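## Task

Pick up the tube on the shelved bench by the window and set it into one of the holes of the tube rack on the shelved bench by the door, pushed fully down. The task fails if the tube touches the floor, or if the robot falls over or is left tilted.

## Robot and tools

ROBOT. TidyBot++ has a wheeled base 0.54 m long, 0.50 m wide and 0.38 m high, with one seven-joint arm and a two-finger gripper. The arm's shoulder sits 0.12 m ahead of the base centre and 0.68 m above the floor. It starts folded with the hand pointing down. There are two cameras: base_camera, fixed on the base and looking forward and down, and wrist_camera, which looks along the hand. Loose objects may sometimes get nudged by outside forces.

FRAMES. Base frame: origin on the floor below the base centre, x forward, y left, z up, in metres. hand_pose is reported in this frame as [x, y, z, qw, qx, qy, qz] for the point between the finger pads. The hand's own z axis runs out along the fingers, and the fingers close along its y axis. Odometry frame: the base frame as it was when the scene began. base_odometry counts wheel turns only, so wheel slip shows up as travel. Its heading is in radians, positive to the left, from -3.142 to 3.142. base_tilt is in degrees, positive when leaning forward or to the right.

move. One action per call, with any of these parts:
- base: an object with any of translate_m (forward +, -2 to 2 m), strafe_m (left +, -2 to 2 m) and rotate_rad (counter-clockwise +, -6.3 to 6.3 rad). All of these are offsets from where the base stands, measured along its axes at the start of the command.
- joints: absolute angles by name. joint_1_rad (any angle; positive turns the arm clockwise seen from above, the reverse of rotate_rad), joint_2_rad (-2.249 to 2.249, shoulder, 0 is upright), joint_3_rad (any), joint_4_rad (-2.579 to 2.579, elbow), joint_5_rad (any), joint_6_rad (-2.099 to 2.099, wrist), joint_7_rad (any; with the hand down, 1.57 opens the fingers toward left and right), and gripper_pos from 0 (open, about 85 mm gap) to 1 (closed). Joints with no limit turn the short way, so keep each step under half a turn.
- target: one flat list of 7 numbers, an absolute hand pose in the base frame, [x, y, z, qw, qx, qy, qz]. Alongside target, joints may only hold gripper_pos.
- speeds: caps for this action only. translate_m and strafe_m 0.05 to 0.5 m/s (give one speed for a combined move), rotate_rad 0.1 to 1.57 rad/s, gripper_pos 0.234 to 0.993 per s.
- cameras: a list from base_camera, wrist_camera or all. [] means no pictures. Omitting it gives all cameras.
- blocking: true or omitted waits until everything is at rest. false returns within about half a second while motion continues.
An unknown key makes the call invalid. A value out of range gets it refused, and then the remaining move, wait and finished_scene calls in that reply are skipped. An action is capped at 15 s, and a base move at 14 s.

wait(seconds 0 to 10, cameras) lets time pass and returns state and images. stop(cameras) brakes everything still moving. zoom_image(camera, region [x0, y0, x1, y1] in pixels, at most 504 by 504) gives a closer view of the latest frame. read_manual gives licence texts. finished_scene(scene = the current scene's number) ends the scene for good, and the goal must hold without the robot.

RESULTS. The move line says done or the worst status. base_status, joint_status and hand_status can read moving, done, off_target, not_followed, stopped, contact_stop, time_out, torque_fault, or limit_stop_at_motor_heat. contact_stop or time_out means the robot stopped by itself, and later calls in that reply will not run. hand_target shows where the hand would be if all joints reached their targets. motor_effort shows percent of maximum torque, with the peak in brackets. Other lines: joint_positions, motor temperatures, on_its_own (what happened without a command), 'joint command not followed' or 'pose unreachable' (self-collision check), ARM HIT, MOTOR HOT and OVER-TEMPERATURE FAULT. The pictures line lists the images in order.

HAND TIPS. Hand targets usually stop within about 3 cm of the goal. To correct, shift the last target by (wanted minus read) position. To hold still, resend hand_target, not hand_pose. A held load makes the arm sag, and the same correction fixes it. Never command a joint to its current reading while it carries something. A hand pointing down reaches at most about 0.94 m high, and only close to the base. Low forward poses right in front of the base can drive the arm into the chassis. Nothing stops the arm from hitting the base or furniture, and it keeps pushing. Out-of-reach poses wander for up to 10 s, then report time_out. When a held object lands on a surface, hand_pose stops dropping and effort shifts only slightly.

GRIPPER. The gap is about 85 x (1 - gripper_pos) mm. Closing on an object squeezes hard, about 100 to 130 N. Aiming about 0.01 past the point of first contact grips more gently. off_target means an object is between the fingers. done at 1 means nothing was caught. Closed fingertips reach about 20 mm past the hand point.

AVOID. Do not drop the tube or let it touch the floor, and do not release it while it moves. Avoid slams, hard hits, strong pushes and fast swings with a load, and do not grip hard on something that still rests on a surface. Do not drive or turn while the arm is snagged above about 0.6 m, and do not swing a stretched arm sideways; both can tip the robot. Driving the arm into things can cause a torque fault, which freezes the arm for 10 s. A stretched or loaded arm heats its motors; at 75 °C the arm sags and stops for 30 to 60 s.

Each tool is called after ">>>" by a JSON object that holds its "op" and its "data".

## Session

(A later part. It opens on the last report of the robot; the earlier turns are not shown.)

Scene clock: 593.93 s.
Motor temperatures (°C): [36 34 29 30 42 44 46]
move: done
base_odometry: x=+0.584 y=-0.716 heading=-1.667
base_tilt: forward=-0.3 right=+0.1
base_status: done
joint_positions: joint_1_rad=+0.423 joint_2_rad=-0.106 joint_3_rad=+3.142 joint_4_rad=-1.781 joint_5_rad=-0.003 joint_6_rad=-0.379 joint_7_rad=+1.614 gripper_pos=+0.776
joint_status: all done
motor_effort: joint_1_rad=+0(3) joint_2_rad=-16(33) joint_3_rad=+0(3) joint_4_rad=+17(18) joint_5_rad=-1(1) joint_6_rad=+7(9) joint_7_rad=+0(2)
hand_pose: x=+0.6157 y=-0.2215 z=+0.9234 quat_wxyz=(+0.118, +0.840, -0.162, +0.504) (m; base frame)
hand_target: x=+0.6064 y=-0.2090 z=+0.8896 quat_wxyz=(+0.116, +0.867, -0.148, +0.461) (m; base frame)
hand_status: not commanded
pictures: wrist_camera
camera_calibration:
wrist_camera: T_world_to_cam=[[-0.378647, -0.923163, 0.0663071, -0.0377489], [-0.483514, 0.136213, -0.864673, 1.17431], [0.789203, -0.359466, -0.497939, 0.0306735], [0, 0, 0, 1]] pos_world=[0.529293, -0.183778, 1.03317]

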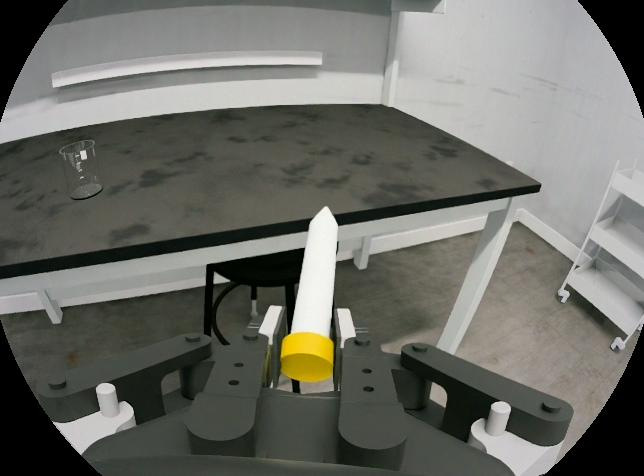

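>>> {"op": "move", "data": {"joints": {"joint_1_rad": 0.0, "joint_2_rad": -0.314, "joint_4_rad": -2.1, "joint_6_rad": 0.1}, "base": {"rotate_rad": 1.6}, "speeds": {"rotate_rad": 0.8}, "cameras": ["wrist_camera"]}}

>>> {"op": "move", "data": {"base": {"rotate_rad": 1.53}, "speeds": {"rotate_rad": 0.8}, "cameras": ["wrist_camera", "base_camera"]}}

Scene clock: 638.60 s.
Motor temperatures (°C): [36 33 29 30 42 44 46]
move: done
base_odometry: x=+0.584 y=-0.716 heading=-0.068
base_tilt: forward=-0.3 right=+0.1
base_status: done
joint_positions: joint_1_rad=+0.015 joint_2_rad=-0.301 joint_3_rad=+3.142 joint_4_rad=-2.079 joint_5_rad=+0.000 joint_6_rad=+0.041 joint_7_rad=+1.614 gripper_pos=+0.776
joint_status: all done
motor_effort: joint_1_rad=+0(3) joint_2_rad=-10(17) joint_3_rad=+1(2) joint_4_rad=+17(18) joint_5_rad=+0(1) joint_6_rad=+9(10) joint_7_rad=+0(2)
hand_pose: x=+0.6090 y=-0.0065 z=+0.9677 quat_wxyz=(+0.019, +0.763, +0.010, +0.646) (m; base frame)
hand_target: x=+0.6054 y=+0.0023 z=+0.9791 quat_wxyz=(+0.023, +0.746, +0.028, +0.665) (m; base frame)
hand_status: not commanded
pictures: wrist_camera
camera_calibration:
wrist_camera: T_world_to_cam=[[-0.00559072, -0.997124, 0.0755827, -0.0814222], [-0.204789, -0.0728402, -0.976092, 1.11673], [0.97879, -0.0209356, -0.203793, -0.262624], [0, 0, 0, 1]] pos_world=[0.485294, -0.00534316, 1.04267]

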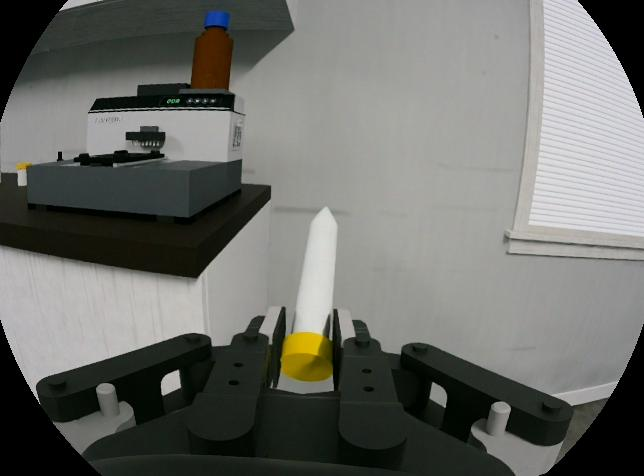

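Scene clock: 641.30 s.
Motor temperatures (°C): [36 33 29 30 42 44 46]
move: done
base_odometry: x=+0.584 y=-0.716 heading=+1.460
base_tilt: forward=-0.3 right=+0.1
base_status: done
joint_positions: joint_1_rad=+0.013 joint_2_rad=-0.301 joint_3_rad=+3.143 joint_4_rad=-2.079 joint_5_rad=+0.000 joint_6_rad=+0.042 joint_7_rad=+1.614 gripper_pos=+0.776
joint_status: not commanded
motor_effort: joint_1_rad=+1(2) joint_2_rad=-9(10) joint_3_rad=+1(3) joint_4_rad=+17(17) joint_5_rad=+0(1) joint_6_rad=+8(10) joint_7_rad=-1(2)
hand_pose: x=+0.6090 y=-0.0056 z=+0.9677 quat_wxyz=(+0.018, +0.763, +0.011, +0.646) (m; base frame)
hand_target: x=+0.6054 y=+0.0023 z=+0.9791 quat_wxyz=(+0.023, +0.746, +0.028, +0.665) (m; base frame)
hand_status: not commanded
pictures: base_camera, wrist_camera
camera_calibration:
wrist_camera: T_world_to_cam=[[-0.0037073, -0.997141, 0.075475, -0.081558], [-0.204157, -0.0731312, -0.976203, 1.11655], [0.978931, -0.0190278, -0.203302, -0.263164], [0, 0, 0, 1]] pos_world=[0.485269, -0.00467756, 1.04263]

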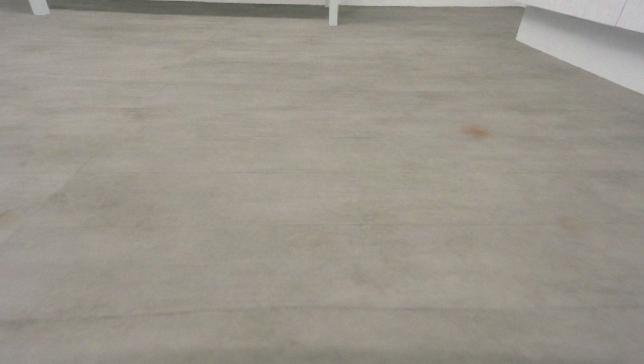

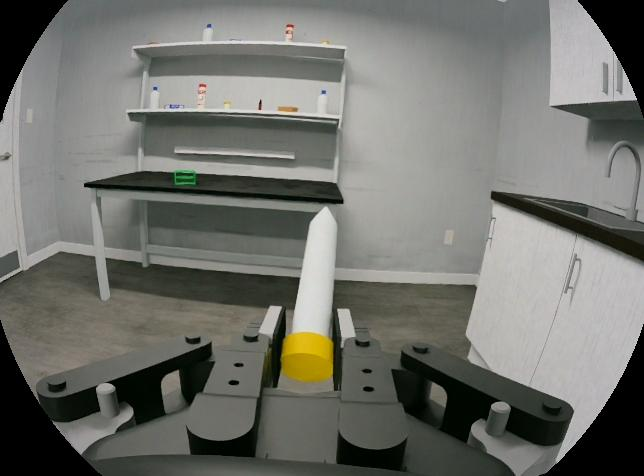

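>>> {"op": "move", "data": {"base": {"translate_m": 1.3, "strafe_m": 0.82}, "cameras": ["wrist_camera", "base_camera"]}}

>>> {"op": "zoom_image", "data": {"camera": "wrist_camera", "region": [220, 100, 420, 260]}}

Scene clock: 671.07 s.
Motor temperatures (°C): [36 33 29 30 42 44 46]
move: done
base_odometry: x=-0.088 y=+0.666 heading=+1.461
base_tilt: forward=-0.3 right=+0.1
base_status: done
joint_positions: joint_1_rad=+0.013 joint_2_rad=-0.311 joint_3_rad=+3.143 joint_4_rad=-2.081 joint_5_rad=+0.000 joint_6_rad=+0.045 joint_7_rad=+1.614 gripper_pos=+0.776
joint_status: not commanded
motor_effort: joint_1_rad=+0(2) joint_2_rad=-9(12) joint_3_rad=+0(2) joint_4_rad=+17(18) joint_5_rad=+0(1) joint_6_rad=+8(10) joint_7_rad=-1(2)
hand_pose: x=+0.6061 y=-0.0055 z=+0.9719 quat_wxyz=(+0.018, +0.760, +0.011, +0.650) (m; base frame)
hand_target: x=+0.6054 y=+0.0023 z=+0.9791 quat_wxyz=(+0.023, +0.746, +0.028, +0.665) (m; base frame)
hand_status: not commanded
pictures: base_camera, wrist_camera
camera_calibration:
wrist_camera: T_world_to_cam=[[-0.00421757, -0.997132, 0.0755669, -0.0814996], [-0.194136, -0.0733134, -0.978231, 1.11597], [0.980966, -0.018796, -0.19327, -0.27043], [0, 0, 0, 1]] pos_world=[0.481588, -0.00453345, 1.04557]

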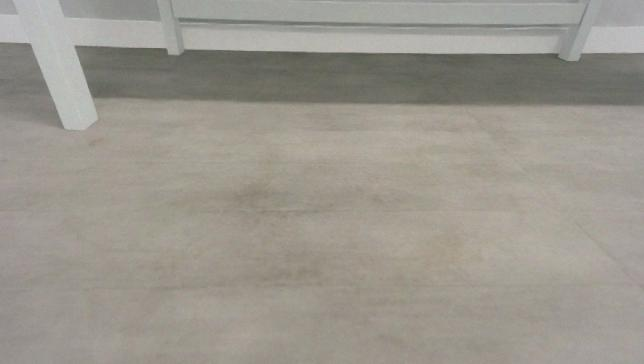

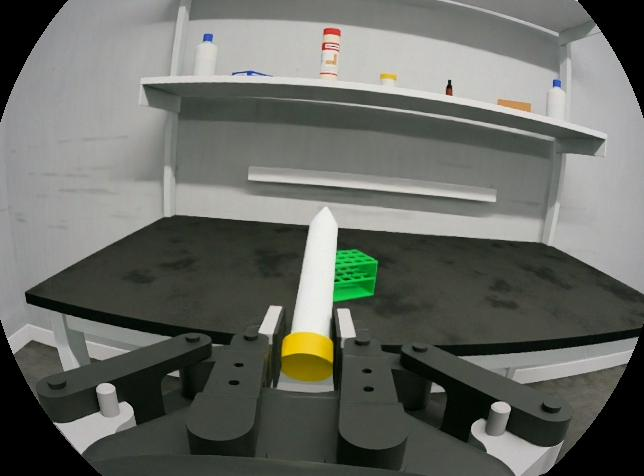

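Scaled by 2.520.

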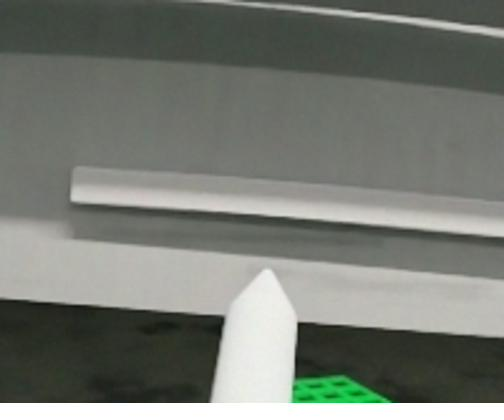

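>>> {"op": "move", "data": {"base": {"translate_m": 0.3}, "joints": {"joint_1_rad": -0.35, "joint_2_rad": -0.2, "joint_4_rad": -1.5, "joint_6_rad": -0.85}, "cameras": ["wrist_camera"]}}

>>> {"op": "zoom_image", "data": {"camera": "wrist_camera", "region": [320, 80, 560, 260]}}

Scene clock: 694.63 s.
Motor temperatures (°C): [36 33 29 30 42 44 46]
move: done
base_odometry: x=-0.055 y=+0.965 heading=+1.462
base_tilt: forward=-0.3 right=+0.1
base_status: done
joint_positions: joint_1_rad=-0.327 joint_2_rad=-0.215 joint_3_rad=+3.143 joint_4_rad=-1.534 joint_5_rad=+0.000 joint_6_rad=-0.776 joint_7_rad=+1.614 gripper_pos=+0.776
joint_status: all done
motor_effort: joint_1_rad=+1(2) joint_2_rad=-11(14) joint_3_rad=+0(1) joint_4_rad=+17(19) joint_5_rad=-1(1) joint_6_rad=+8(10) joint_7_rad=-1(2)
hand_pose: x=+0.5773 y=+0.1564 z=+1.0152 quat_wxyz=(-0.071, +0.852, +0.159, +0.495) (m; base frame)
hand_target: x=+0.5717 y=+0.1592 z=+1.0080 quat_wxyz=(-0.058, +0.862, +0.175, +0.472) (m; base frame)
hand_status: not commanded
pictures: wrist_camera
camera_calibration:
wrist_camera: T_world_to_cam=[[0.354075, -0.932809, 0.0670667, -0.131741], [-0.480722, -0.243047, -0.842517, 1.21885], [0.802208, 0.266074, -0.534478, 0.174274], [0, 0, 0, 1]] pos_world=[0.492769, 0.126978, 1.12888]

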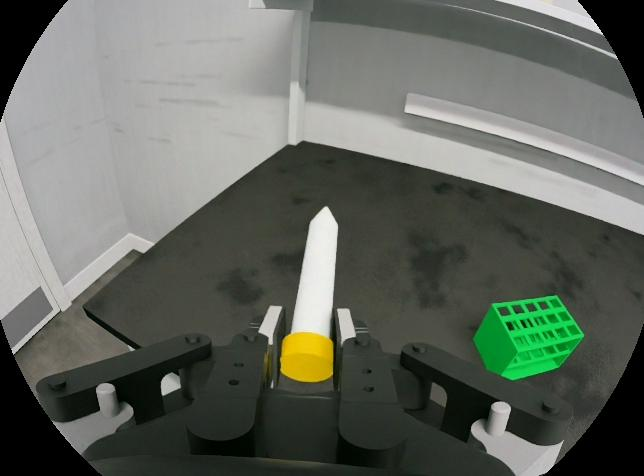

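Scaled by 2.100.

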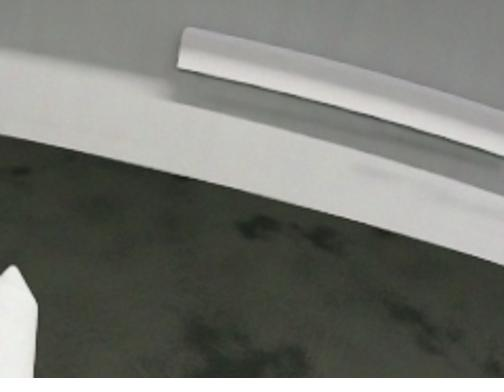

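>>> {"op": "zoom_image", "data": {"camera": "wrist_camera", "region": [460, 280, 600, 390]}}

Scaled by 3.600.

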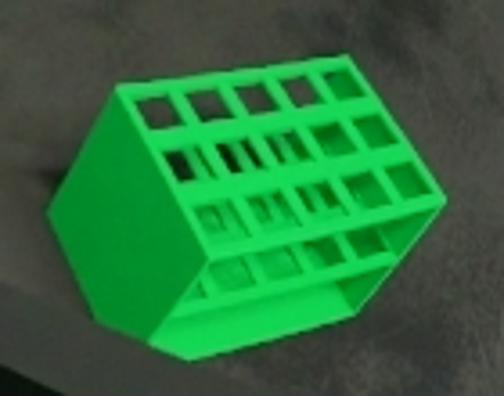

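>>> {"op": "move", "data": {"joints": {"joint_7_rad": 0.04}, "cameras": []}}

>>> {"op": "move", "data": {"joints": {"joint_1_rad": 0.0, "joint_2_rad": 0.179, "joint_4_rad": -0.883, "joint_5_rad": 0.03, "joint_6_rad": -1.436, "joint_7_rad": -1.5276}, "cameras": ["wrist_camera"]}}

Scene clock: 778.63 s.
Motor temperatures (°C): [36 32 29 31 42 44 46]
move: done
base_odometry: x=-0.055 y=+0.965 heading=+1.462
base_tilt: forward=-0.3 right=+0.1
base_status: not commanded
joint_positions: joint_1_rad=-0.327 joint_2_rad=-0.215 joint_3_rad=+3.143 joint_4_rad=-1.534 joint_5_rad=+0.000 joint_6_rad=-0.779 joint_7_rad=+0.079 gripper_pos=+0.776
joint_status: all done
motor_effort: joint_1_rad=+0(1) joint_2_rad=-11(12) joint_3_rad=+1(1) joint_4_rad=+17(17) joint_5_rad=+0(1) joint_6_rad=+8(8) joint_7_rad=+0(2)
hand_pose: x=+0.5769 y=+0.1563 z=+1.0146 quat_wxyz=(-0.393, +0.724, -0.477, +0.306) (m; base frame)
hand_target: x=+0.5717 y=+0.1592 z=+1.0080 quat_wxyz=(-0.376, +0.732, -0.487, +0.292) (m; base frame)
hand_status: not commanded
pictures: none
No camera images: "cameras" was empty.

Scene clock: 781.10 s.
Motor temperatures (°C): [36 32 29 31 42 44 46]
move: done
base_odometry: x=-0.055 y=+0.965 heading=+1.462
base_tilt: forward=-0.3 right=+0.1
base_status: not commanded
joint_positions: joint_1_rad=-0.020 joint_2_rad=+0.153 joint_3_rad=+3.143 joint_4_rad=-0.916 joint_5_rad=+0.000 joint_6_rad=-1.368 joint_7_rad=-1.485 gripper_pos=+0.776
joint_status: all done
motor_effort: joint_1_rad=+1(2) joint_2_rad=-21(22) joint_3_rad=+1(1) joint_4_rad=+14(17) joint_5_rad=+0(2) joint_6_rad=+5(8) joint_7_rad=-1(2)
hand_pose: x=+0.6604 y=+0.0120 z=+1.0116 quat_wxyz=(-0.345, +0.049, -0.937, +0.011) (m; base frame)
hand_target: x=+0.6552 y=-0.0079 z=+1.0001 quat_wxyz=(-0.316, +0.018, -0.948, +0.022) (m; base frame)
hand_status: not commanded
pictures: wrist_camera
camera_calibration:
wrist_camera: T_world_to_cam=[[-0.111992, 0.990829, -0.0755981, 0.133362], [0.727772, 0.133583, 0.672684, -1.11475], [0.676614, 0.0203171, -0.736058, 0.433911], [0, 0, 0, 1]] pos_world=[0.532628, 0.00795697, 1.07934]

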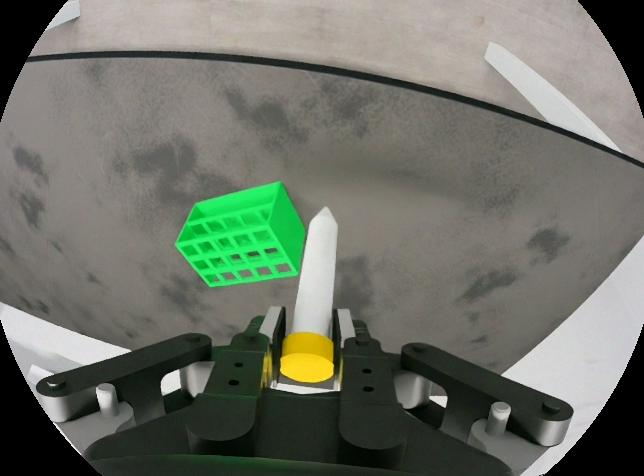

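>>> {"op": "zoom_image", "data": {"camera": "wrist_camera", "region": [165, 170, 345, 300]}}

Scaled by 2.800.

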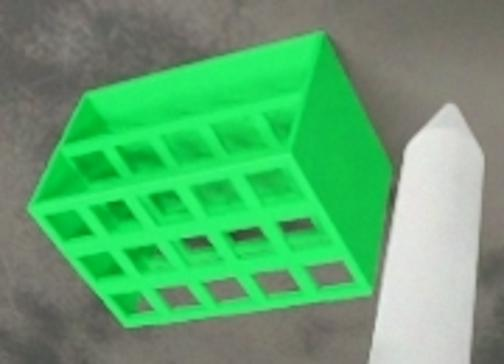

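>>> {"op": "move", "data": {"base": {"translate_m": 0.141, "strafe_m": -0.086}, "joints": {"joint_2_rad": 0.274, "joint_4_rad": -0.694, "joint_6_rad": -1.622}, "speeds": {"translate_m": 0.2}, "cameras": ["wrist_camera"]}}

>>> {"op": "zoom_image", "data": {"camera": "wrist_camera", "region": [220, 130, 440, 290]}}

Scene clock: 863.57 s.
Motor temperatures (°C): [36 33 29 31 42 44 46]
move: done
base_odometry: x=+0.046 y=+1.096 heading=+1.462
base_tilt: forward=-0.3 right=+0.1
base_status: done
joint_positions: joint_1_rad=-0.015 joint_2_rad=+0.256 joint_3_rad=+3.143 joint_4_rad=-0.726 joint_5_rad=+0.001 joint_6_rad=-1.557 joint_7_rad=-1.487 gripper_pos=+0.776
joint_status: all done
motor_effort: joint_1_rad=+0(3) joint_2_rad=-24(26) joint_3_rad=+0(3) joint_4_rad=+13(15) joint_5_rad=-1(1) joint_6_rad=+5(6) joint_7_rad=-1(2)
hand_pose: x=+0.6633 y=+0.0089 z=+1.0073 quat_wxyz=(-0.297, +0.046, -0.954, +0.011) (m; base frame)
hand_target: x=+0.6549 y=-0.0080 z=+1.0001 quat_wxyz=(-0.272, +0.016, -0.962, +0.020) (m; base frame)
hand_status: not commanded
pictures: wrist_camera
camera_calibration:
wrist_camera: T_world_to_cam=[[-0.11114, 0.991642, -0.065523, 0.12577], [0.792939, 0.128228, 0.595656, -1.07916], [0.59908, 0.0142454, -0.800563, 0.545316], [0, 0, 0, 1]] pos_world=[0.542997, 0.00589081, 1.08761]

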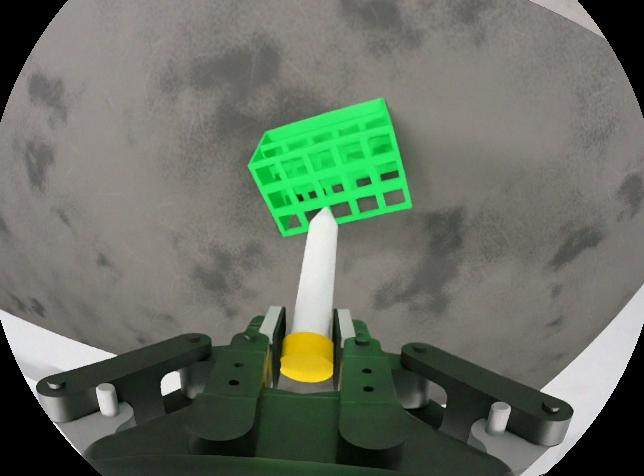

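Scaled by 2.291.

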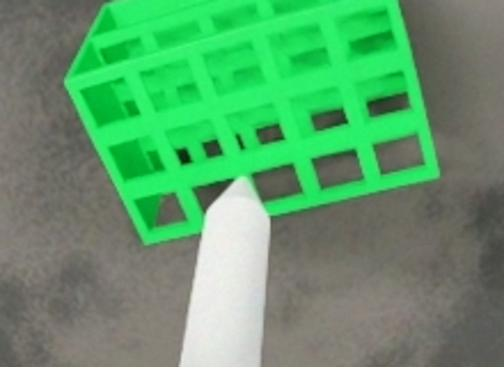

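>>> {"op": "move", "data": {"joints": {"joint_1_rad": -0.04, "joint_2_rad": 0.311, "joint_4_rad": -0.760, "joint_6_rad": -1.569}, "cameras": ["wrist_camera"]}}

>>> {"op": "zoom_image", "data": {"camera": "wrist_camera", "region": [220, 130, 440, 290]}}

Scene clock: 913.77 s.
Motor temperatures (°C): [36 33 29 31 42 44 46]
move: done
base_odometry: x=+0.046 y=+1.096 heading=+1.462
base_tilt: forward=-0.3 right=+0.1
base_status: not commanded
joint_positions: joint_1_rad=-0.026 joint_2_rad=+0.287 joint_3_rad=+3.143 joint_4_rad=-0.750 joint_5_rad=+0.001 joint_6_rad=-1.557 joint_7_rad=-1.488 gripper_pos=+0.776
joint_status: all done
motor_effort: joint_1_rad=+0(2) joint_2_rad=-25(26) joint_3_rad=+0(1) joint_4_rad=+13(14) joint_5_rad=+0(1) joint_6_rad=+4(6) joint_7_rad=-1(2)
hand_pose: x=+0.6705 y=+0.0147 z=+0.9797 quat_wxyz=(-0.270, +0.052, -0.961, +0.009) (m; base frame)
hand_target: x=+0.6732 y=+0.0142 z=+0.9602 quat_wxyz=(-0.248, +0.037, -0.968, +0.015) (m; base frame)
hand_status: not commanded
pictures: wrist_camera
camera_calibration:
wrist_camera: T_world_to_cam=[[-0.124843, 0.990359, -0.060025, 0.122782], [0.823569, 0.137176, 0.550379, -1.04546], [0.553307, 0.0192764, -0.832754, 0.580945], [0, 0, 0, 1]] pos_world=[0.554899, 0.0106152, 1.06656]

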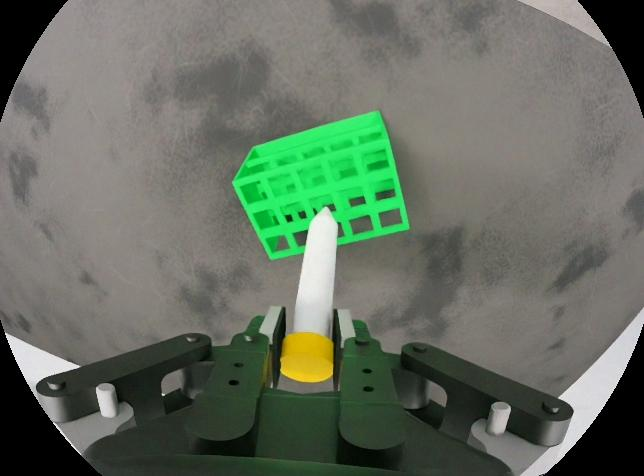

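Scaled by 2.291.

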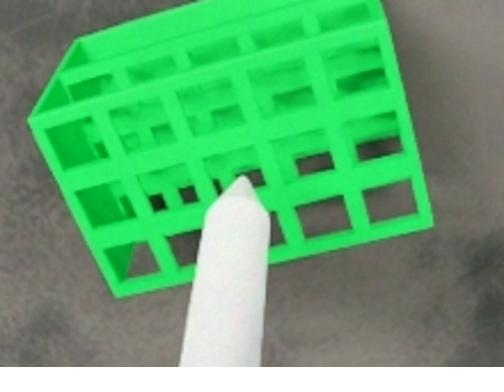

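>>> {"op": "move", "data": {"joints": {"joint_1_rad": -0.04, "joint_2_rad": 0.3165, "joint_4_rad": -0.809, "joint_6_rad": -1.510}, "cameras": ["wrist_camera"]}}

>>> {"op": "zoom_image", "data": {"camera": "wrist_camera", "region": [220, 130, 440, 290]}}

Scene clock: 944.10 s.
Motor temperatures (°C): [36 33 29 31 42 44 46]
move: done
base_odometry: x=+0.046 y=+1.096 heading=+1.462
base_tilt: forward=-0.3 right=+0.1
base_status: not commanded
joint_positions: joint_1_rad=-0.026 joint_2_rad=+0.292 joint_3_rad=+3.143 joint_4_rad=-0.794 joint_5_rad=+0.001 joint_6_rad=-1.543 joint_7_rad=-1.488 gripper_pos=+0.776
joint_status: all done
motor_effort: joint_1_rad=+1(2) joint_2_rad=-25(26) joint_3_rad=+0(1) joint_4_rad=+14(14) joint_5_rad=-1(1) joint_6_rad=+5(5) joint_7_rad=-1(1)
hand_pose: x=+0.6709 y=+0.0147 z=+0.9600 quat_wxyz=(-0.254, +0.052, -0.966, +0.008) (m; base frame)
hand_target: x=+0.6844 y=+0.0147 z=+0.9449 quat_wxyz=(-0.250, +0.037, -0.967, +0.015) (m; base frame)
hand_status: not commanded
pictures: wrist_camera
camera_calibration:
wrist_camera: T_world_to_cam=[[-0.12676, 0.990325, -0.0564649, 0.119516], [0.84214, 0.137523, 0.521428, -1.01965], [0.524149, 0.0185451, -0.851425, 0.60184], [0, 0, 0, 1]] pos_world=[0.558385, 0.0107048, 1.05084]

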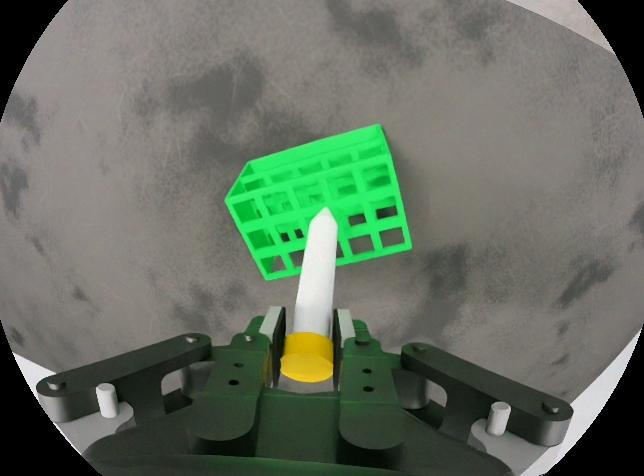

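Scaled by 2.291.

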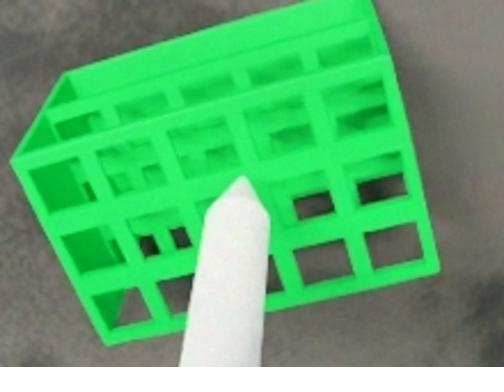

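>>> {"op": "move", "data": {"joints": {"joint_1_rad": -0.04, "joint_2_rad": 0.344, "joint_4_rad": -0.695, "joint_6_rad": -1.62}, "cameras": ["wrist_camera"]}}

>>> {"op": "zoom_image", "data": {"camera": "wrist_camera", "region": [220, 130, 440, 290]}}

Scene clock: 975.40 s.
Motor temperatures (°C): [36 33 29 31 42 44 46]
move: done
base_odometry: x=+0.046 y=+1.096 heading=+1.462
base_tilt: forward=-0.3 right=+0.1
base_status: not commanded
joint_positions: joint_1_rad=-0.026 joint_2_rad=+0.311 joint_3_rad=+3.143 joint_4_rad=-0.722 joint_5_rad=+0.001 joint_6_rad=-1.569 joint_7_rad=-1.488 gripper_pos=+0.776
joint_status: all done
motor_effort: joint_1_rad=+0(2) joint_2_rad=-25(26) joint_3_rad=+0(1) joint_4_rad=+13(14) joint_5_rad=-1(1) joint_6_rad=+4(5) joint_7_rad=-1(1)
hand_pose: x=+0.6775 y=+0.0149 z=+0.9762 quat_wxyz=(-0.266, +0.052, -0.962, +0.008) (m; base frame)
hand_target: x=+0.6761 y=+0.0143 z=+0.9617 quat_wxyz=(-0.239, +0.036, -0.970, +0.015) (m; base frame)
hand_status: not commanded
pictures: wrist_camera
camera_calibration:
wrist_camera: T_world_to_cam=[[-0.125188, 0.990371, -0.0590964, 0.122586], [0.828228, 0.137115, 0.543358, -1.04557], [0.546229, 0.0190767, -0.837419, 0.583499], [0, 0, 0, 1]] pos_world=[0.562593, 0.010827, 1.064]

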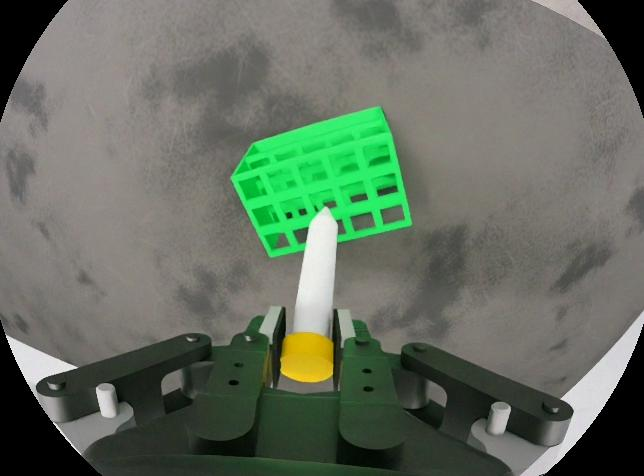

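Scaled by 2.291.

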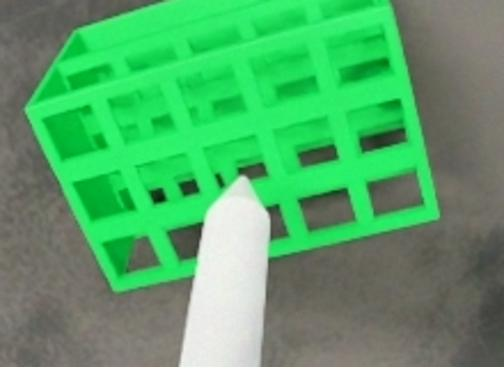

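>>> {"op": "move", "data": {"joints": {"joint_1_rad": -0.04, "joint_2_rad": 0.280, "joint_4_rad": -0.834, "joint_6_rad": -1.451}, "cameras": ["wrist_camera"]}}

>>> {"op": "zoom_image", "data": {"camera": "wrist_camera", "region": [220, 130, 440, 290]}}

Scene clock: 1004.47 s.
Motor temperatures (°C): [36 33 29 31 42 44 46]
move: done
base_odometry: x=+0.046 y=+1.096 heading=+1.462
base_tilt: forward=-0.3 right=+0.1
base_status: not commanded
joint_positions: joint_1_rad=-0.026 joint_2_rad=+0.298 joint_3_rad=+3.143 joint_4_rad=-0.817 joint_5_rad=+0.001 joint_6_rad=-1.502 joint_7_rad=-1.488 gripper_pos=+0.776
joint_status: all done
motor_effort: joint_1_rad=+0(2) joint_2_rad=-25(26) joint_3_rad=+0(1) joint_4_rad=+13(15) joint_5_rad=+0(1) joint_6_rad=+4(5) joint_7_rad=-1(1)
hand_pose: x=+0.6805 y=+0.0149 z=+0.9529 quat_wxyz=(-0.259, +0.052, -0.964, +0.008) (m; base frame)
hand_target: x=+0.6869 y=+0.0148 z=+0.9640 quat_wxyz=(-0.284, +0.037, -0.958, +0.015) (m; base frame)
hand_status: not commanded
pictures: wrist_camera
camera_calibration:
wrist_camera: T_world_to_cam=[[-0.126098, 0.990343, -0.0576259, 0.120746], [0.836126, 0.137363, 0.531061, -1.0291], [0.533848, 0.0187831, -0.845372, 0.578317], [0, 0, 0, 1]] pos_world=[0.566951, 0.0109175, 1.04237]

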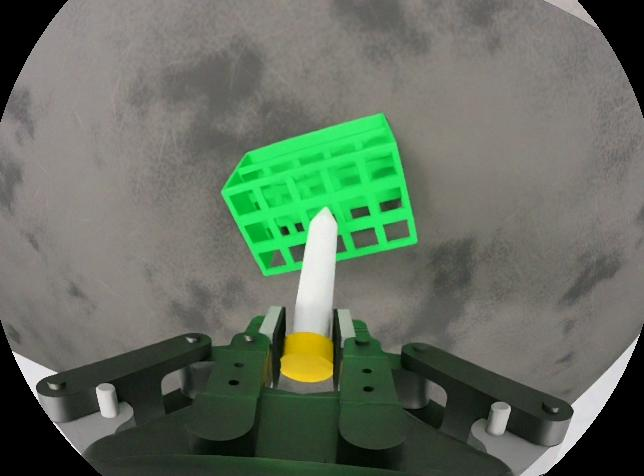

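Scaled by 2.291.

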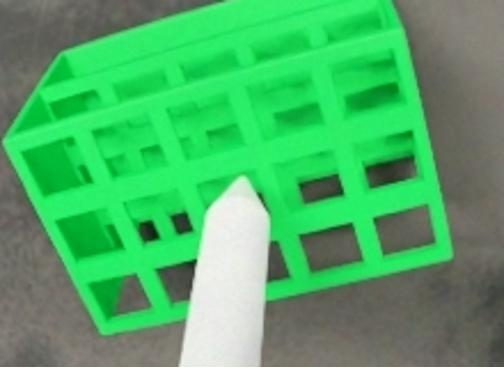

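>>> {"op": "move", "data": {"cameras": ["wrist_camera"]}}

>>> {"op": "zoom_image", "data": {"camera": "wrist_camera", "region": [220, 130, 440, 290]}}

Scene clock: 1057.37 s.
Motor temperatures (°C): [36 34 29 30 42 44 46]
base_odometry: x=+0.046 y=+1.096 heading=+1.462
base_tilt: forward=-0.3 right=+0.1
base_status: not commanded
joint_positions: joint_1_rad=-0.026 joint_2_rad=+0.298 joint_3_rad=+3.143 joint_4_rad=-0.817 joint_5_rad=+0.001 joint_6_rad=-1.502 joint_7_rad=-1.488 gripper_pos=+0.776
joint_status: all done
motor_effort: joint_1_rad=+0(2) joint_2_rad=-25(26) joint_3_rad=+0(1) joint_4_rad=+14(15) joint_5_rad=-1(1) joint_6_rad=+4(5) joint_7_rad=+0(1)
hand_pose: x=+0.6805 y=+0.0149 z=+0.9529 quat_wxyz=(-0.259, +0.052, -0.964, +0.008) (m; base frame)
hand_target: x=+0.6869 y=+0.0148 z=+0.9640 quat_wxyz=(-0.284, +0.037, -0.958, +0.015) (m; base frame)
hand_status: not commanded
pictures: wrist_camera
camera_calibration:
wrist_camera: T_world_to_cam=[[-0.126094, 0.990343, -0.0576318, 0.12075], [0.836094, 0.137362, 0.53111, -1.02913], [0.533897, 0.0187844, -0.845341, 0.57829], [0, 0, 0, 1]] pos_world=[0.566929, 0.010917, 1.04239]

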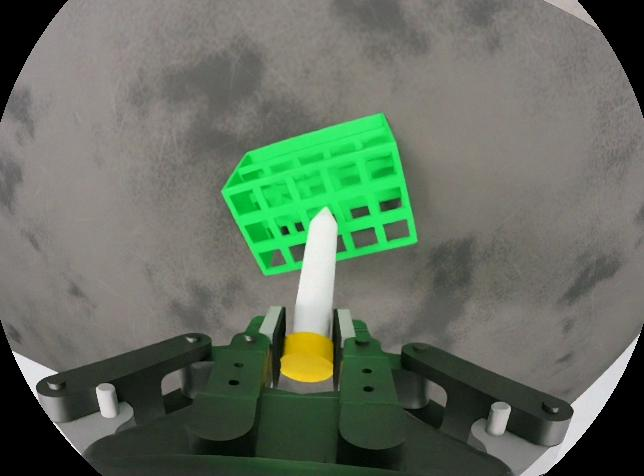

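Scaled by 2.291.

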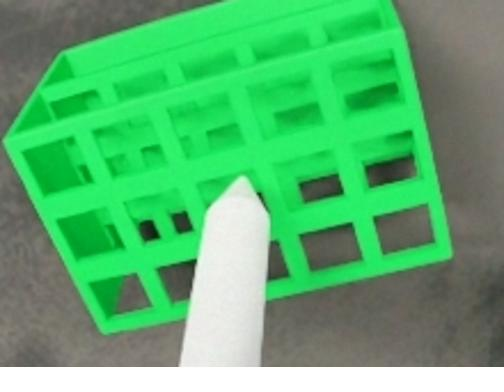

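>>> {"op": "move", "data": {"joints": {"joint_2_rad": 0.257, "joint_4_rad": -0.881, "joint_6_rad": -1.399}, "cameras": ["wrist_camera"]}}

>>> {"op": "zoom_image", "data": {"camera": "wrist_camera", "region": [220, 130, 440, 290]}}

Scene clock: 1115.60 s.
Motor temperatures (°C): [36 34 29 30 42 44 46]
move: done
base_odometry: x=+0.046 y=+1.096 heading=+1.462
base_tilt: forward=-0.3 right=+0.1
base_status: not commanded
joint_positions: joint_1_rad=-0.026 joint_2_rad=+0.275 joint_3_rad=+3.143 joint_4_rad=-0.865 joint_5_rad=+0.001 joint_6_rad=-1.453 joint_7_rad=-1.488 gripper_pos=+0.776
joint_status: all done
motor_effort: joint_1_rad=+0(1) joint_2_rad=-25(26) joint_3_rad=+0(1) joint_4_rad=+14(15) joint_5_rad=-1(1) joint_6_rad=+4(6) joint_7_rad=-1(1)
hand_pose: x=+0.6810 y=+0.0150 z=+0.9527 quat_wxyz=(-0.271, +0.052, -0.961, +0.009) (m; base frame)
hand_target: x=+0.6881 y=+0.0149 z=+0.9646 quat_wxyz=(-0.298, +0.038, -0.954, +0.015) (m; base frame)
hand_status: not commanded
pictures: wrist_camera
camera_calibration:
wrist_camera: T_world_to_cam=[[-0.124647, 0.990381, -0.0600703, 0.122133], [0.822847, 0.137012, 0.551499, -1.03983], [0.554425, 0.0193139, -0.83201, 0.551216], [0, 0, 0, 1]] pos_world=[0.565234, 0.0108643, 1.03942]

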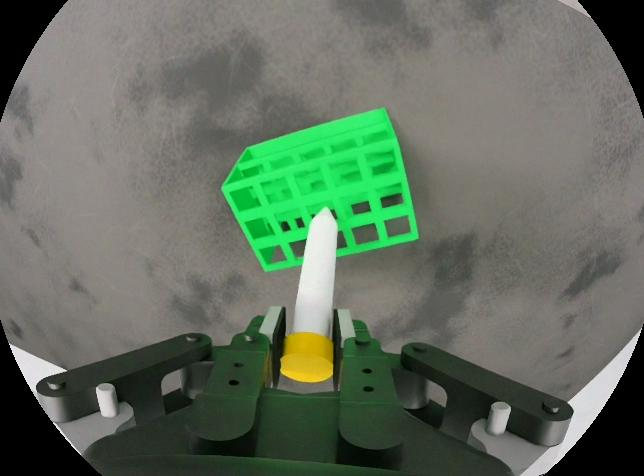

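Scaled by 2.291.

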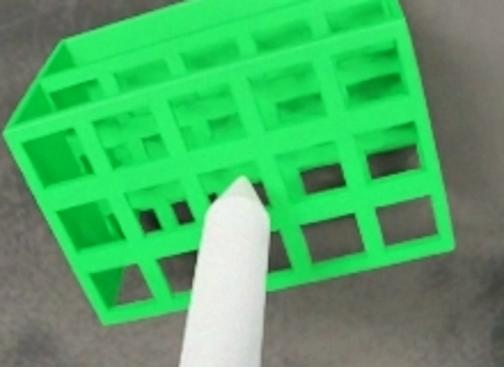

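>>> {"op": "move", "data": {"joints": {"joint_2_rad": 0.313, "joint_4_rad": -0.8135, "joint_6_rad": -1.399}, "cameras": ["wrist_camera"]}}

>>> {"op": "zoom_image", "data": {"camera": "wrist_camera", "region": [220, 130, 440, 290]}}

Scene clock: 1153.30 s.
Motor temperatures (°C): [36 34 29 30 42 44 46]
move: done
base_odometry: x=+0.046 y=+1.096 heading=+1.462
base_tilt: forward=-0.3 right=+0.1
base_status: not commanded
joint_positions: joint_1_rad=-0.026 joint_2_rad=+0.289 joint_3_rad=+3.143 joint_4_rad=-0.835 joint_5_rad=+0.001 joint_6_rad=-1.452 joint_7_rad=-1.488 gripper_pos=+0.776
joint_status: all done
motor_effort: joint_1_rad=+1(1) joint_2_rad=-25(26) joint_3_rad=+1(1) joint_4_rad=+14(15) joint_5_rad=-1(1) joint_6_rad=+4(6) joint_7_rad=-1(1)
hand_pose: x=+0.6888 y=+0.0152 z=+0.9581 quat_wxyz=(-0.279, +0.052, -0.959, +0.009) (m; base frame)
hand_target: x=+0.7121 y=+0.0159 z=+0.9633 quat_wxyz=(-0.303, +0.038, -0.952, +0.015) (m; base frame)
hand_status: not commanded
pictures: wrist_camera
camera_calibration:
wrist_camera: T_world_to_cam=[[-0.12367, 0.990403, -0.0617005, 0.124126], [0.813806, 0.136805, 0.564805, -1.05581], [0.567825, 0.0196374, -0.822915, 0.533346], [0, 0, 0, 1]] pos_world=[0.571726, 0.0110321, 1.04288]

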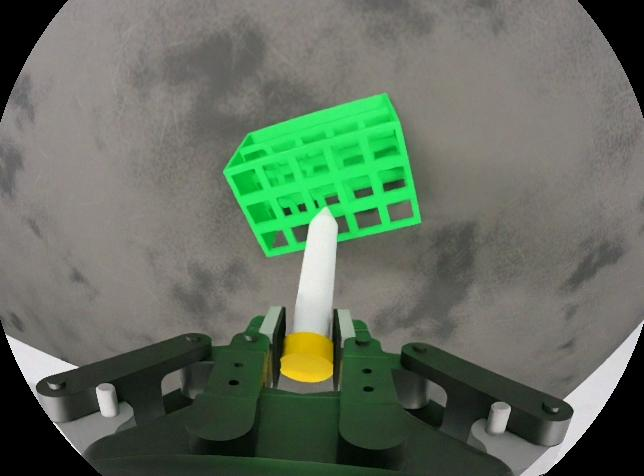

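Scaled by 2.291.

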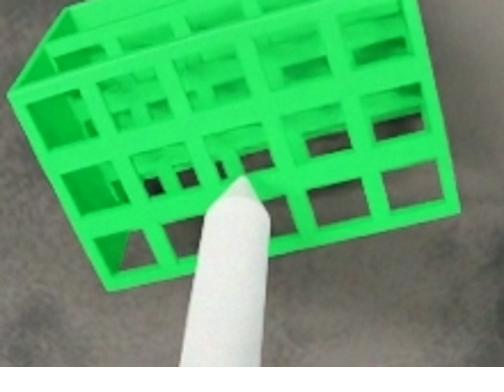

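>>> {"op": "move", "data": {"joints": {"joint_2_rad": 0.253, "joint_4_rad": -0.895, "joint_6_rad": -1.380}, "cameras": ["wrist_camera"]}}

>>> {"op": "zoom_image", "data": {"camera": "wrist_camera", "region": [220, 130, 440, 290]}}

Scene clock: 1183.23 s.
Motor temperatures (°C): [36 34 29 30 42 44 46]
move: done
base_odometry: x=+0.046 y=+1.096 heading=+1.462
base_tilt: forward=-0.3 right=+0.1
base_status: not commanded
joint_positions: joint_1_rad=-0.026 joint_2_rad=+0.266 joint_3_rad=+3.143 joint_4_rad=-0.882 joint_5_rad=+0.001 joint_6_rad=-1.437 joint_7_rad=-1.488 gripper_pos=+0.776
joint_status: all done
motor_effort: joint_1_rad=+1(1) joint_2_rad=-25(26) joint_3_rad=+0(1) joint_4_rad=+14(15) joint_5_rad=-1(1) joint_6_rad=+4(5) joint_7_rad=-1(1)
hand_pose: x=+0.6806 y=+0.0149 z=+0.9525 quat_wxyz=(-0.275, +0.052, -0.960, +0.009) (m; base frame)
hand_target: x=+0.6900 y=+0.0150 z=+0.9638 quat_wxyz=(-0.302, +0.038, -0.952, +0.015) (m; base frame)
hand_status: not commanded
pictures: wrist_camera
camera_calibration:
wrist_camera: T_world_to_cam=[[-0.124145, 0.990399, -0.0608068, 0.122447], [0.81858, 0.136857, 0.55785, -1.04255], [0.560816, 0.0194788, -0.827711, 0.542792], [0, 0, 0, 1]] pos_world=[0.564209, 0.0108372, 1.03831]

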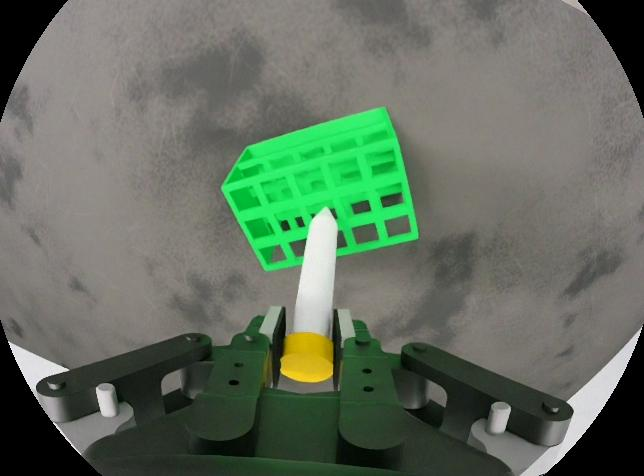

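Scaled by 2.291.

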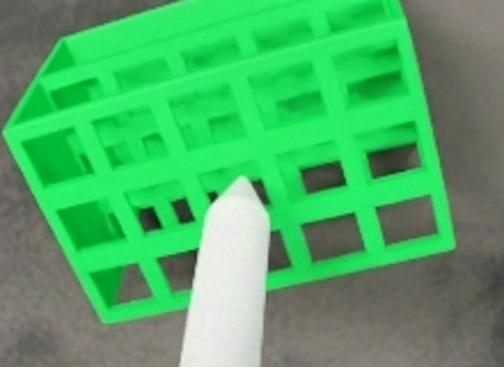

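>>> {"op": "move", "data": {"joints": {"joint_2_rad": 0.253, "joint_4_rad": -0.924, "joint_6_rad": -1.355}, "cameras": ["wrist_camera"]}}

>>> {"op": "zoom_image", "data": {"camera": "wrist_camera", "region": [220, 130, 440, 290]}}

Scene clock: 1197.70 s.
Motor temperatures (°C): [36 34 29 30 42 44 46]
move: done
base_odometry: x=+0.046 y=+1.096 heading=+1.462
base_tilt: forward=-0.3 right=+0.1
base_status: not commanded
joint_positions: joint_1_rad=-0.026 joint_2_rad=+0.265 joint_3_rad=+3.143 joint_4_rad=-0.909 joint_5_rad=+0.001 joint_6_rad=-1.410 joint_7_rad=-1.488 gripper_pos=+0.776
joint_status: all done
motor_effort: joint_1_rad=+1(1) joint_2_rad=-25(26) joint_3_rad=+0(1) joint_4_rad=+14(15) joint_5_rad=-1(1) joint_6_rad=+5(5) joint_7_rad=-1(1)
hand_pose: x=+0.6837 y=+0.0150 z=+0.9456 quat_wxyz=(-0.275, +0.052, -0.960, +0.009) (m; base frame)
hand_target: x=+0.6927 y=+0.0152 z=+0.9547 quat_wxyz=(-0.300, +0.038, -0.953, +0.015) (m; base frame)
hand_status: not commanded
pictures: wrist_camera
camera_calibration:
wrist_camera: T_world_to_cam=[[-0.124066, 0.990398, -0.0609865, 0.122452], [0.817624, 0.13686, 0.55925, -1.04191], [0.562227, 0.0195199, -0.826753, 0.533451], [0, 0, 0, 1]] pos_world=[0.567162, 0.0109066, 1.03119]

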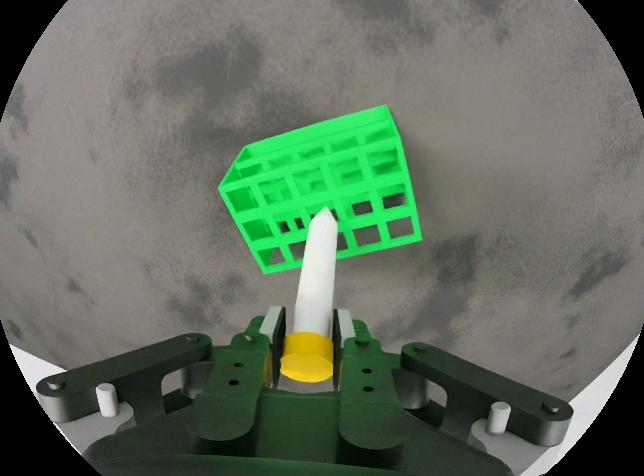

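Scaled by 2.291.

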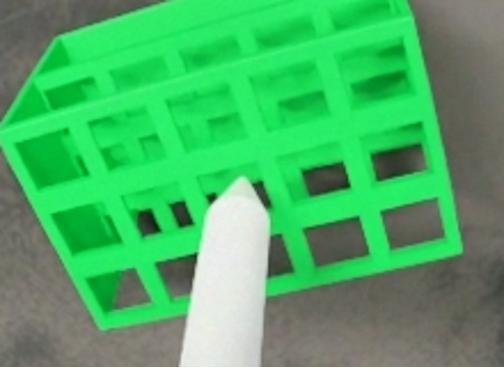

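>>> {"op": "move", "data": {"joints": {"joint_2_rad": 0.249, "joint_4_rad": -0.964, "joint_6_rad": -1.322}, "cameras": ["wrist_camera"]}}

>>> {"op": "zoom_image", "data": {"camera": "wrist_camera", "region": [220, 130, 440, 290]}}

Scene clock: 1235.27 s.
Motor temperatures (°C): [36 34 29 30 42 44 46]
move: done
base_odometry: x=+0.046 y=+1.096 heading=+1.462
base_tilt: forward=-0.3 right=+0.1
base_status: not commanded
joint_positions: joint_1_rad=-0.026 joint_2_rad=+0.261 joint_3_rad=+3.143 joint_4_rad=-0.948 joint_5_rad=+0.001 joint_6_rad=-1.377 joint_7_rad=-1.488 gripper_pos=+0.776
joint_status: all done
motor_effort: joint_1_rad=+0(1) joint_2_rad=-25(26) joint_3_rad=+0(1) joint_4_rad=+14(16) joint_5_rad=-1(1) joint_6_rad=+4(5) joint_7_rad=+0(1)
hand_pose: x=+0.6857 y=+0.0151 z=+0.9348 quat_wxyz=(-0.274, +0.052, -0.960, +0.009) (m; base frame)
hand_target: x=+0.6944 y=+0.0153 z=+0.9440 quat_wxyz=(-0.299, +0.039, -0.953, +0.015) (m; base frame)
hand_status: not commanded
pictures: wrist_camera
camera_calibration:
wrist_camera: T_world_to_cam=[[-0.124295, 0.990389, -0.0606668, 0.12185], [0.819457, 0.136934, 0.556543, -1.03621], [0.559501, 0.0194619, -0.828601, 0.52704], [0, 0, 0, 1]] pos_world=[0.569395, 0.0109563, 1.02079]

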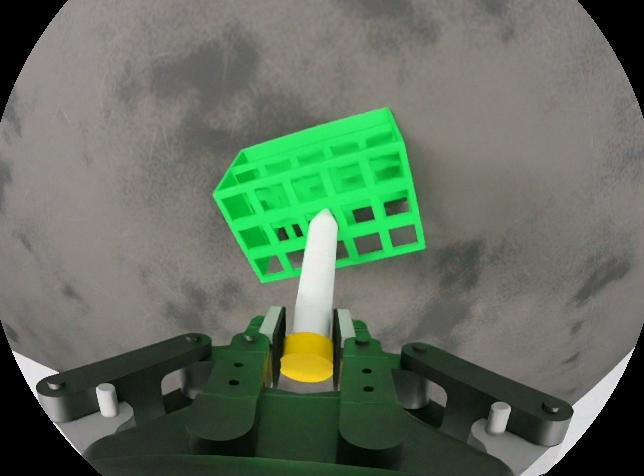

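Scaled by 2.291.

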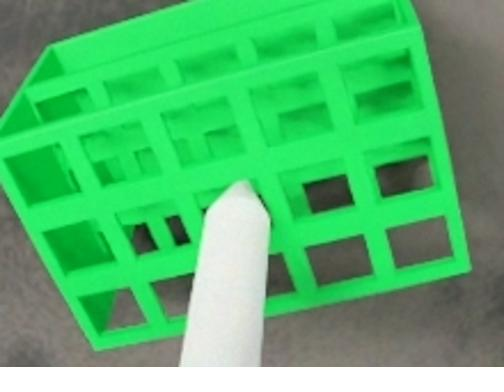

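>>> {"op": "zoom_image", "data": {"camera": "wrist_camera", "region": [285, 185, 365, 255]}}

Scaled by 6.300.

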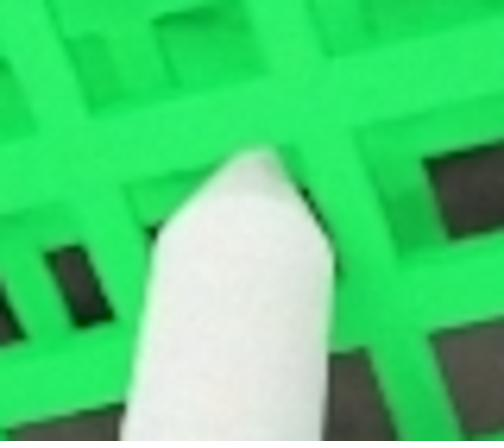

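>>> {"op": "move", "data": {"joints": {"joint_2_rad": 0.234, "joint_4_rad": -1.018, "joint_6_rad": -1.281}, "cameras": ["wrist_camera"]}}

>>> {"op": "zoom_image", "data": {"camera": "wrist_camera", "region": [220, 130, 440, 290]}}

Scene clock: 1280.60 s.
Motor temperatures (°C): [36 35 29 30 42 44 46]
move: done
base_odometry: x=+0.046 y=+1.096 heading=+1.462
base_tilt: forward=-0.3 right=+0.1
base_status: not commanded
joint_positions: joint_1_rad=-0.026 joint_2_rad=+0.250 joint_3_rad=+3.143 joint_4_rad=-1.001 joint_5_rad=+0.001 joint_6_rad=-1.337 joint_7_rad=-1.488 gripper_pos=+0.776
joint_status: all done
motor_effort: joint_1_rad=+0(1) joint_2_rad=-24(26) joint_3_rad=+0(1) joint_4_rad=+14(16) joint_5_rad=-1(1) joint_6_rad=+4(5) joint_7_rad=-1(2)
hand_pose: x=+0.6851 y=+0.0150 z=+0.9234 quat_wxyz=(-0.273, +0.052, -0.961, +0.009) (m; base frame)
hand_target: x=+0.6929 y=+0.0154 z=+0.9343 quat_wxyz=(-0.300, +0.039, -0.953, +0.015) (m; base frame)
hand_status: not commanded
pictures: wrist_camera
camera_calibration:
wrist_camera: T_world_to_cam=[[-0.124378, 0.99039, -0.060473, 0.12098], [0.820372, 0.136927, 0.555194, -1.02874], [0.55814, 0.0194437, -0.829519, 0.519692], [0, 0, 0, 1]] pos_world=[0.568937, 0.0109396, 1.00956]

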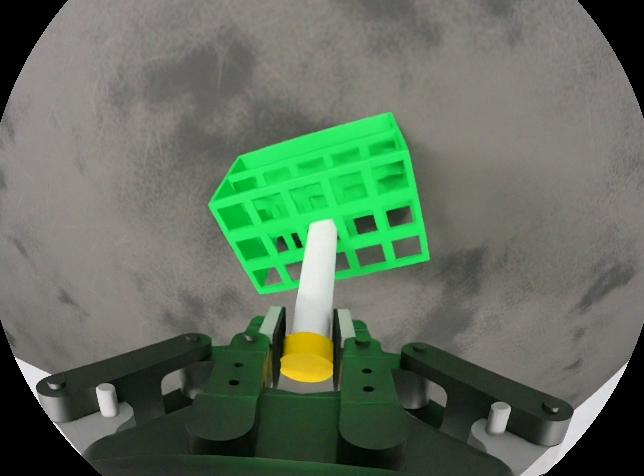

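Scaled by 2.291.

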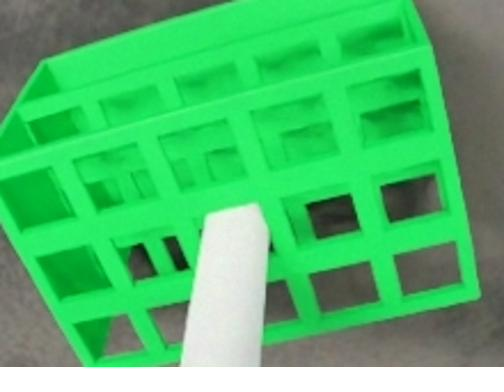

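>>> {"op": "move", "data": {"joints": {"joint_2_rad": 0.219, "joint_4_rad": -1.080, "joint_6_rad": -1.231}, "cameras": ["wrist_camera"]}}

>>> {"op": "zoom_image", "data": {"camera": "wrist_camera", "region": [220, 130, 440, 290]}}

Scene clock: 1296.97 s.
Motor temperatures (°C): [36 35 29 30 42 44 46]
move: done
base_odometry: x=+0.046 y=+1.096 heading=+1.462
base_tilt: forward=-0.3 right=+0.1
base_status: not commanded
joint_positions: joint_1_rad=-0.026 joint_2_rad=+0.236 joint_3_rad=+3.143 joint_4_rad=-1.063 joint_5_rad=+0.001 joint_6_rad=-1.288 joint_7_rad=-1.488 gripper_pos=+0.776
joint_status: all done
motor_effort: joint_1_rad=+0(1) joint_2_rad=-24(26) joint_3_rad=+0(1) joint_4_rad=+15(16) joint_5_rad=-1(1) joint_6_rad=+4(5) joint_7_rad=-1(1)
hand_pose: x=+0.6841 y=+0.0150 z=+0.9109 quat_wxyz=(-0.274, +0.052, -0.960, +0.009) (m; base frame)
hand_target: x=+0.6918 y=+0.0155 z=+0.9222 quat_wxyz=(-0.301, +0.040, -0.953, +0.015) (m; base frame)
hand_status: not commanded
pictures: wrist_camera
camera_calibration:
wrist_camera: T_world_to_cam=[[-0.124316, 0.990387, -0.0606489, 0.120246], [0.819388, 0.136939, 0.556642, -1.02162], [0.559597, 0.0195046, -0.828535, 0.507967], [0, 0, 0, 1]] pos_world=[0.567795, 0.0109016, 0.996838]

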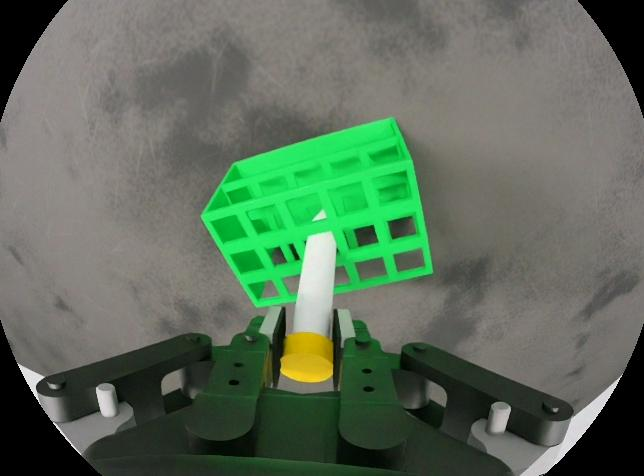

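Scaled by 2.291.

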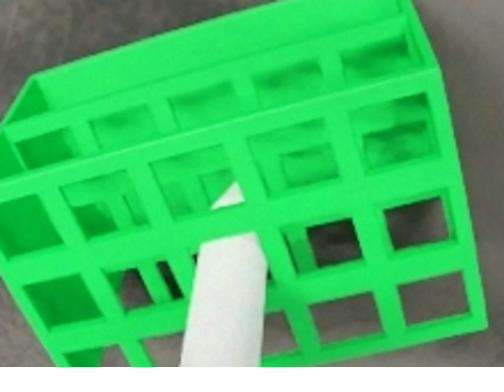

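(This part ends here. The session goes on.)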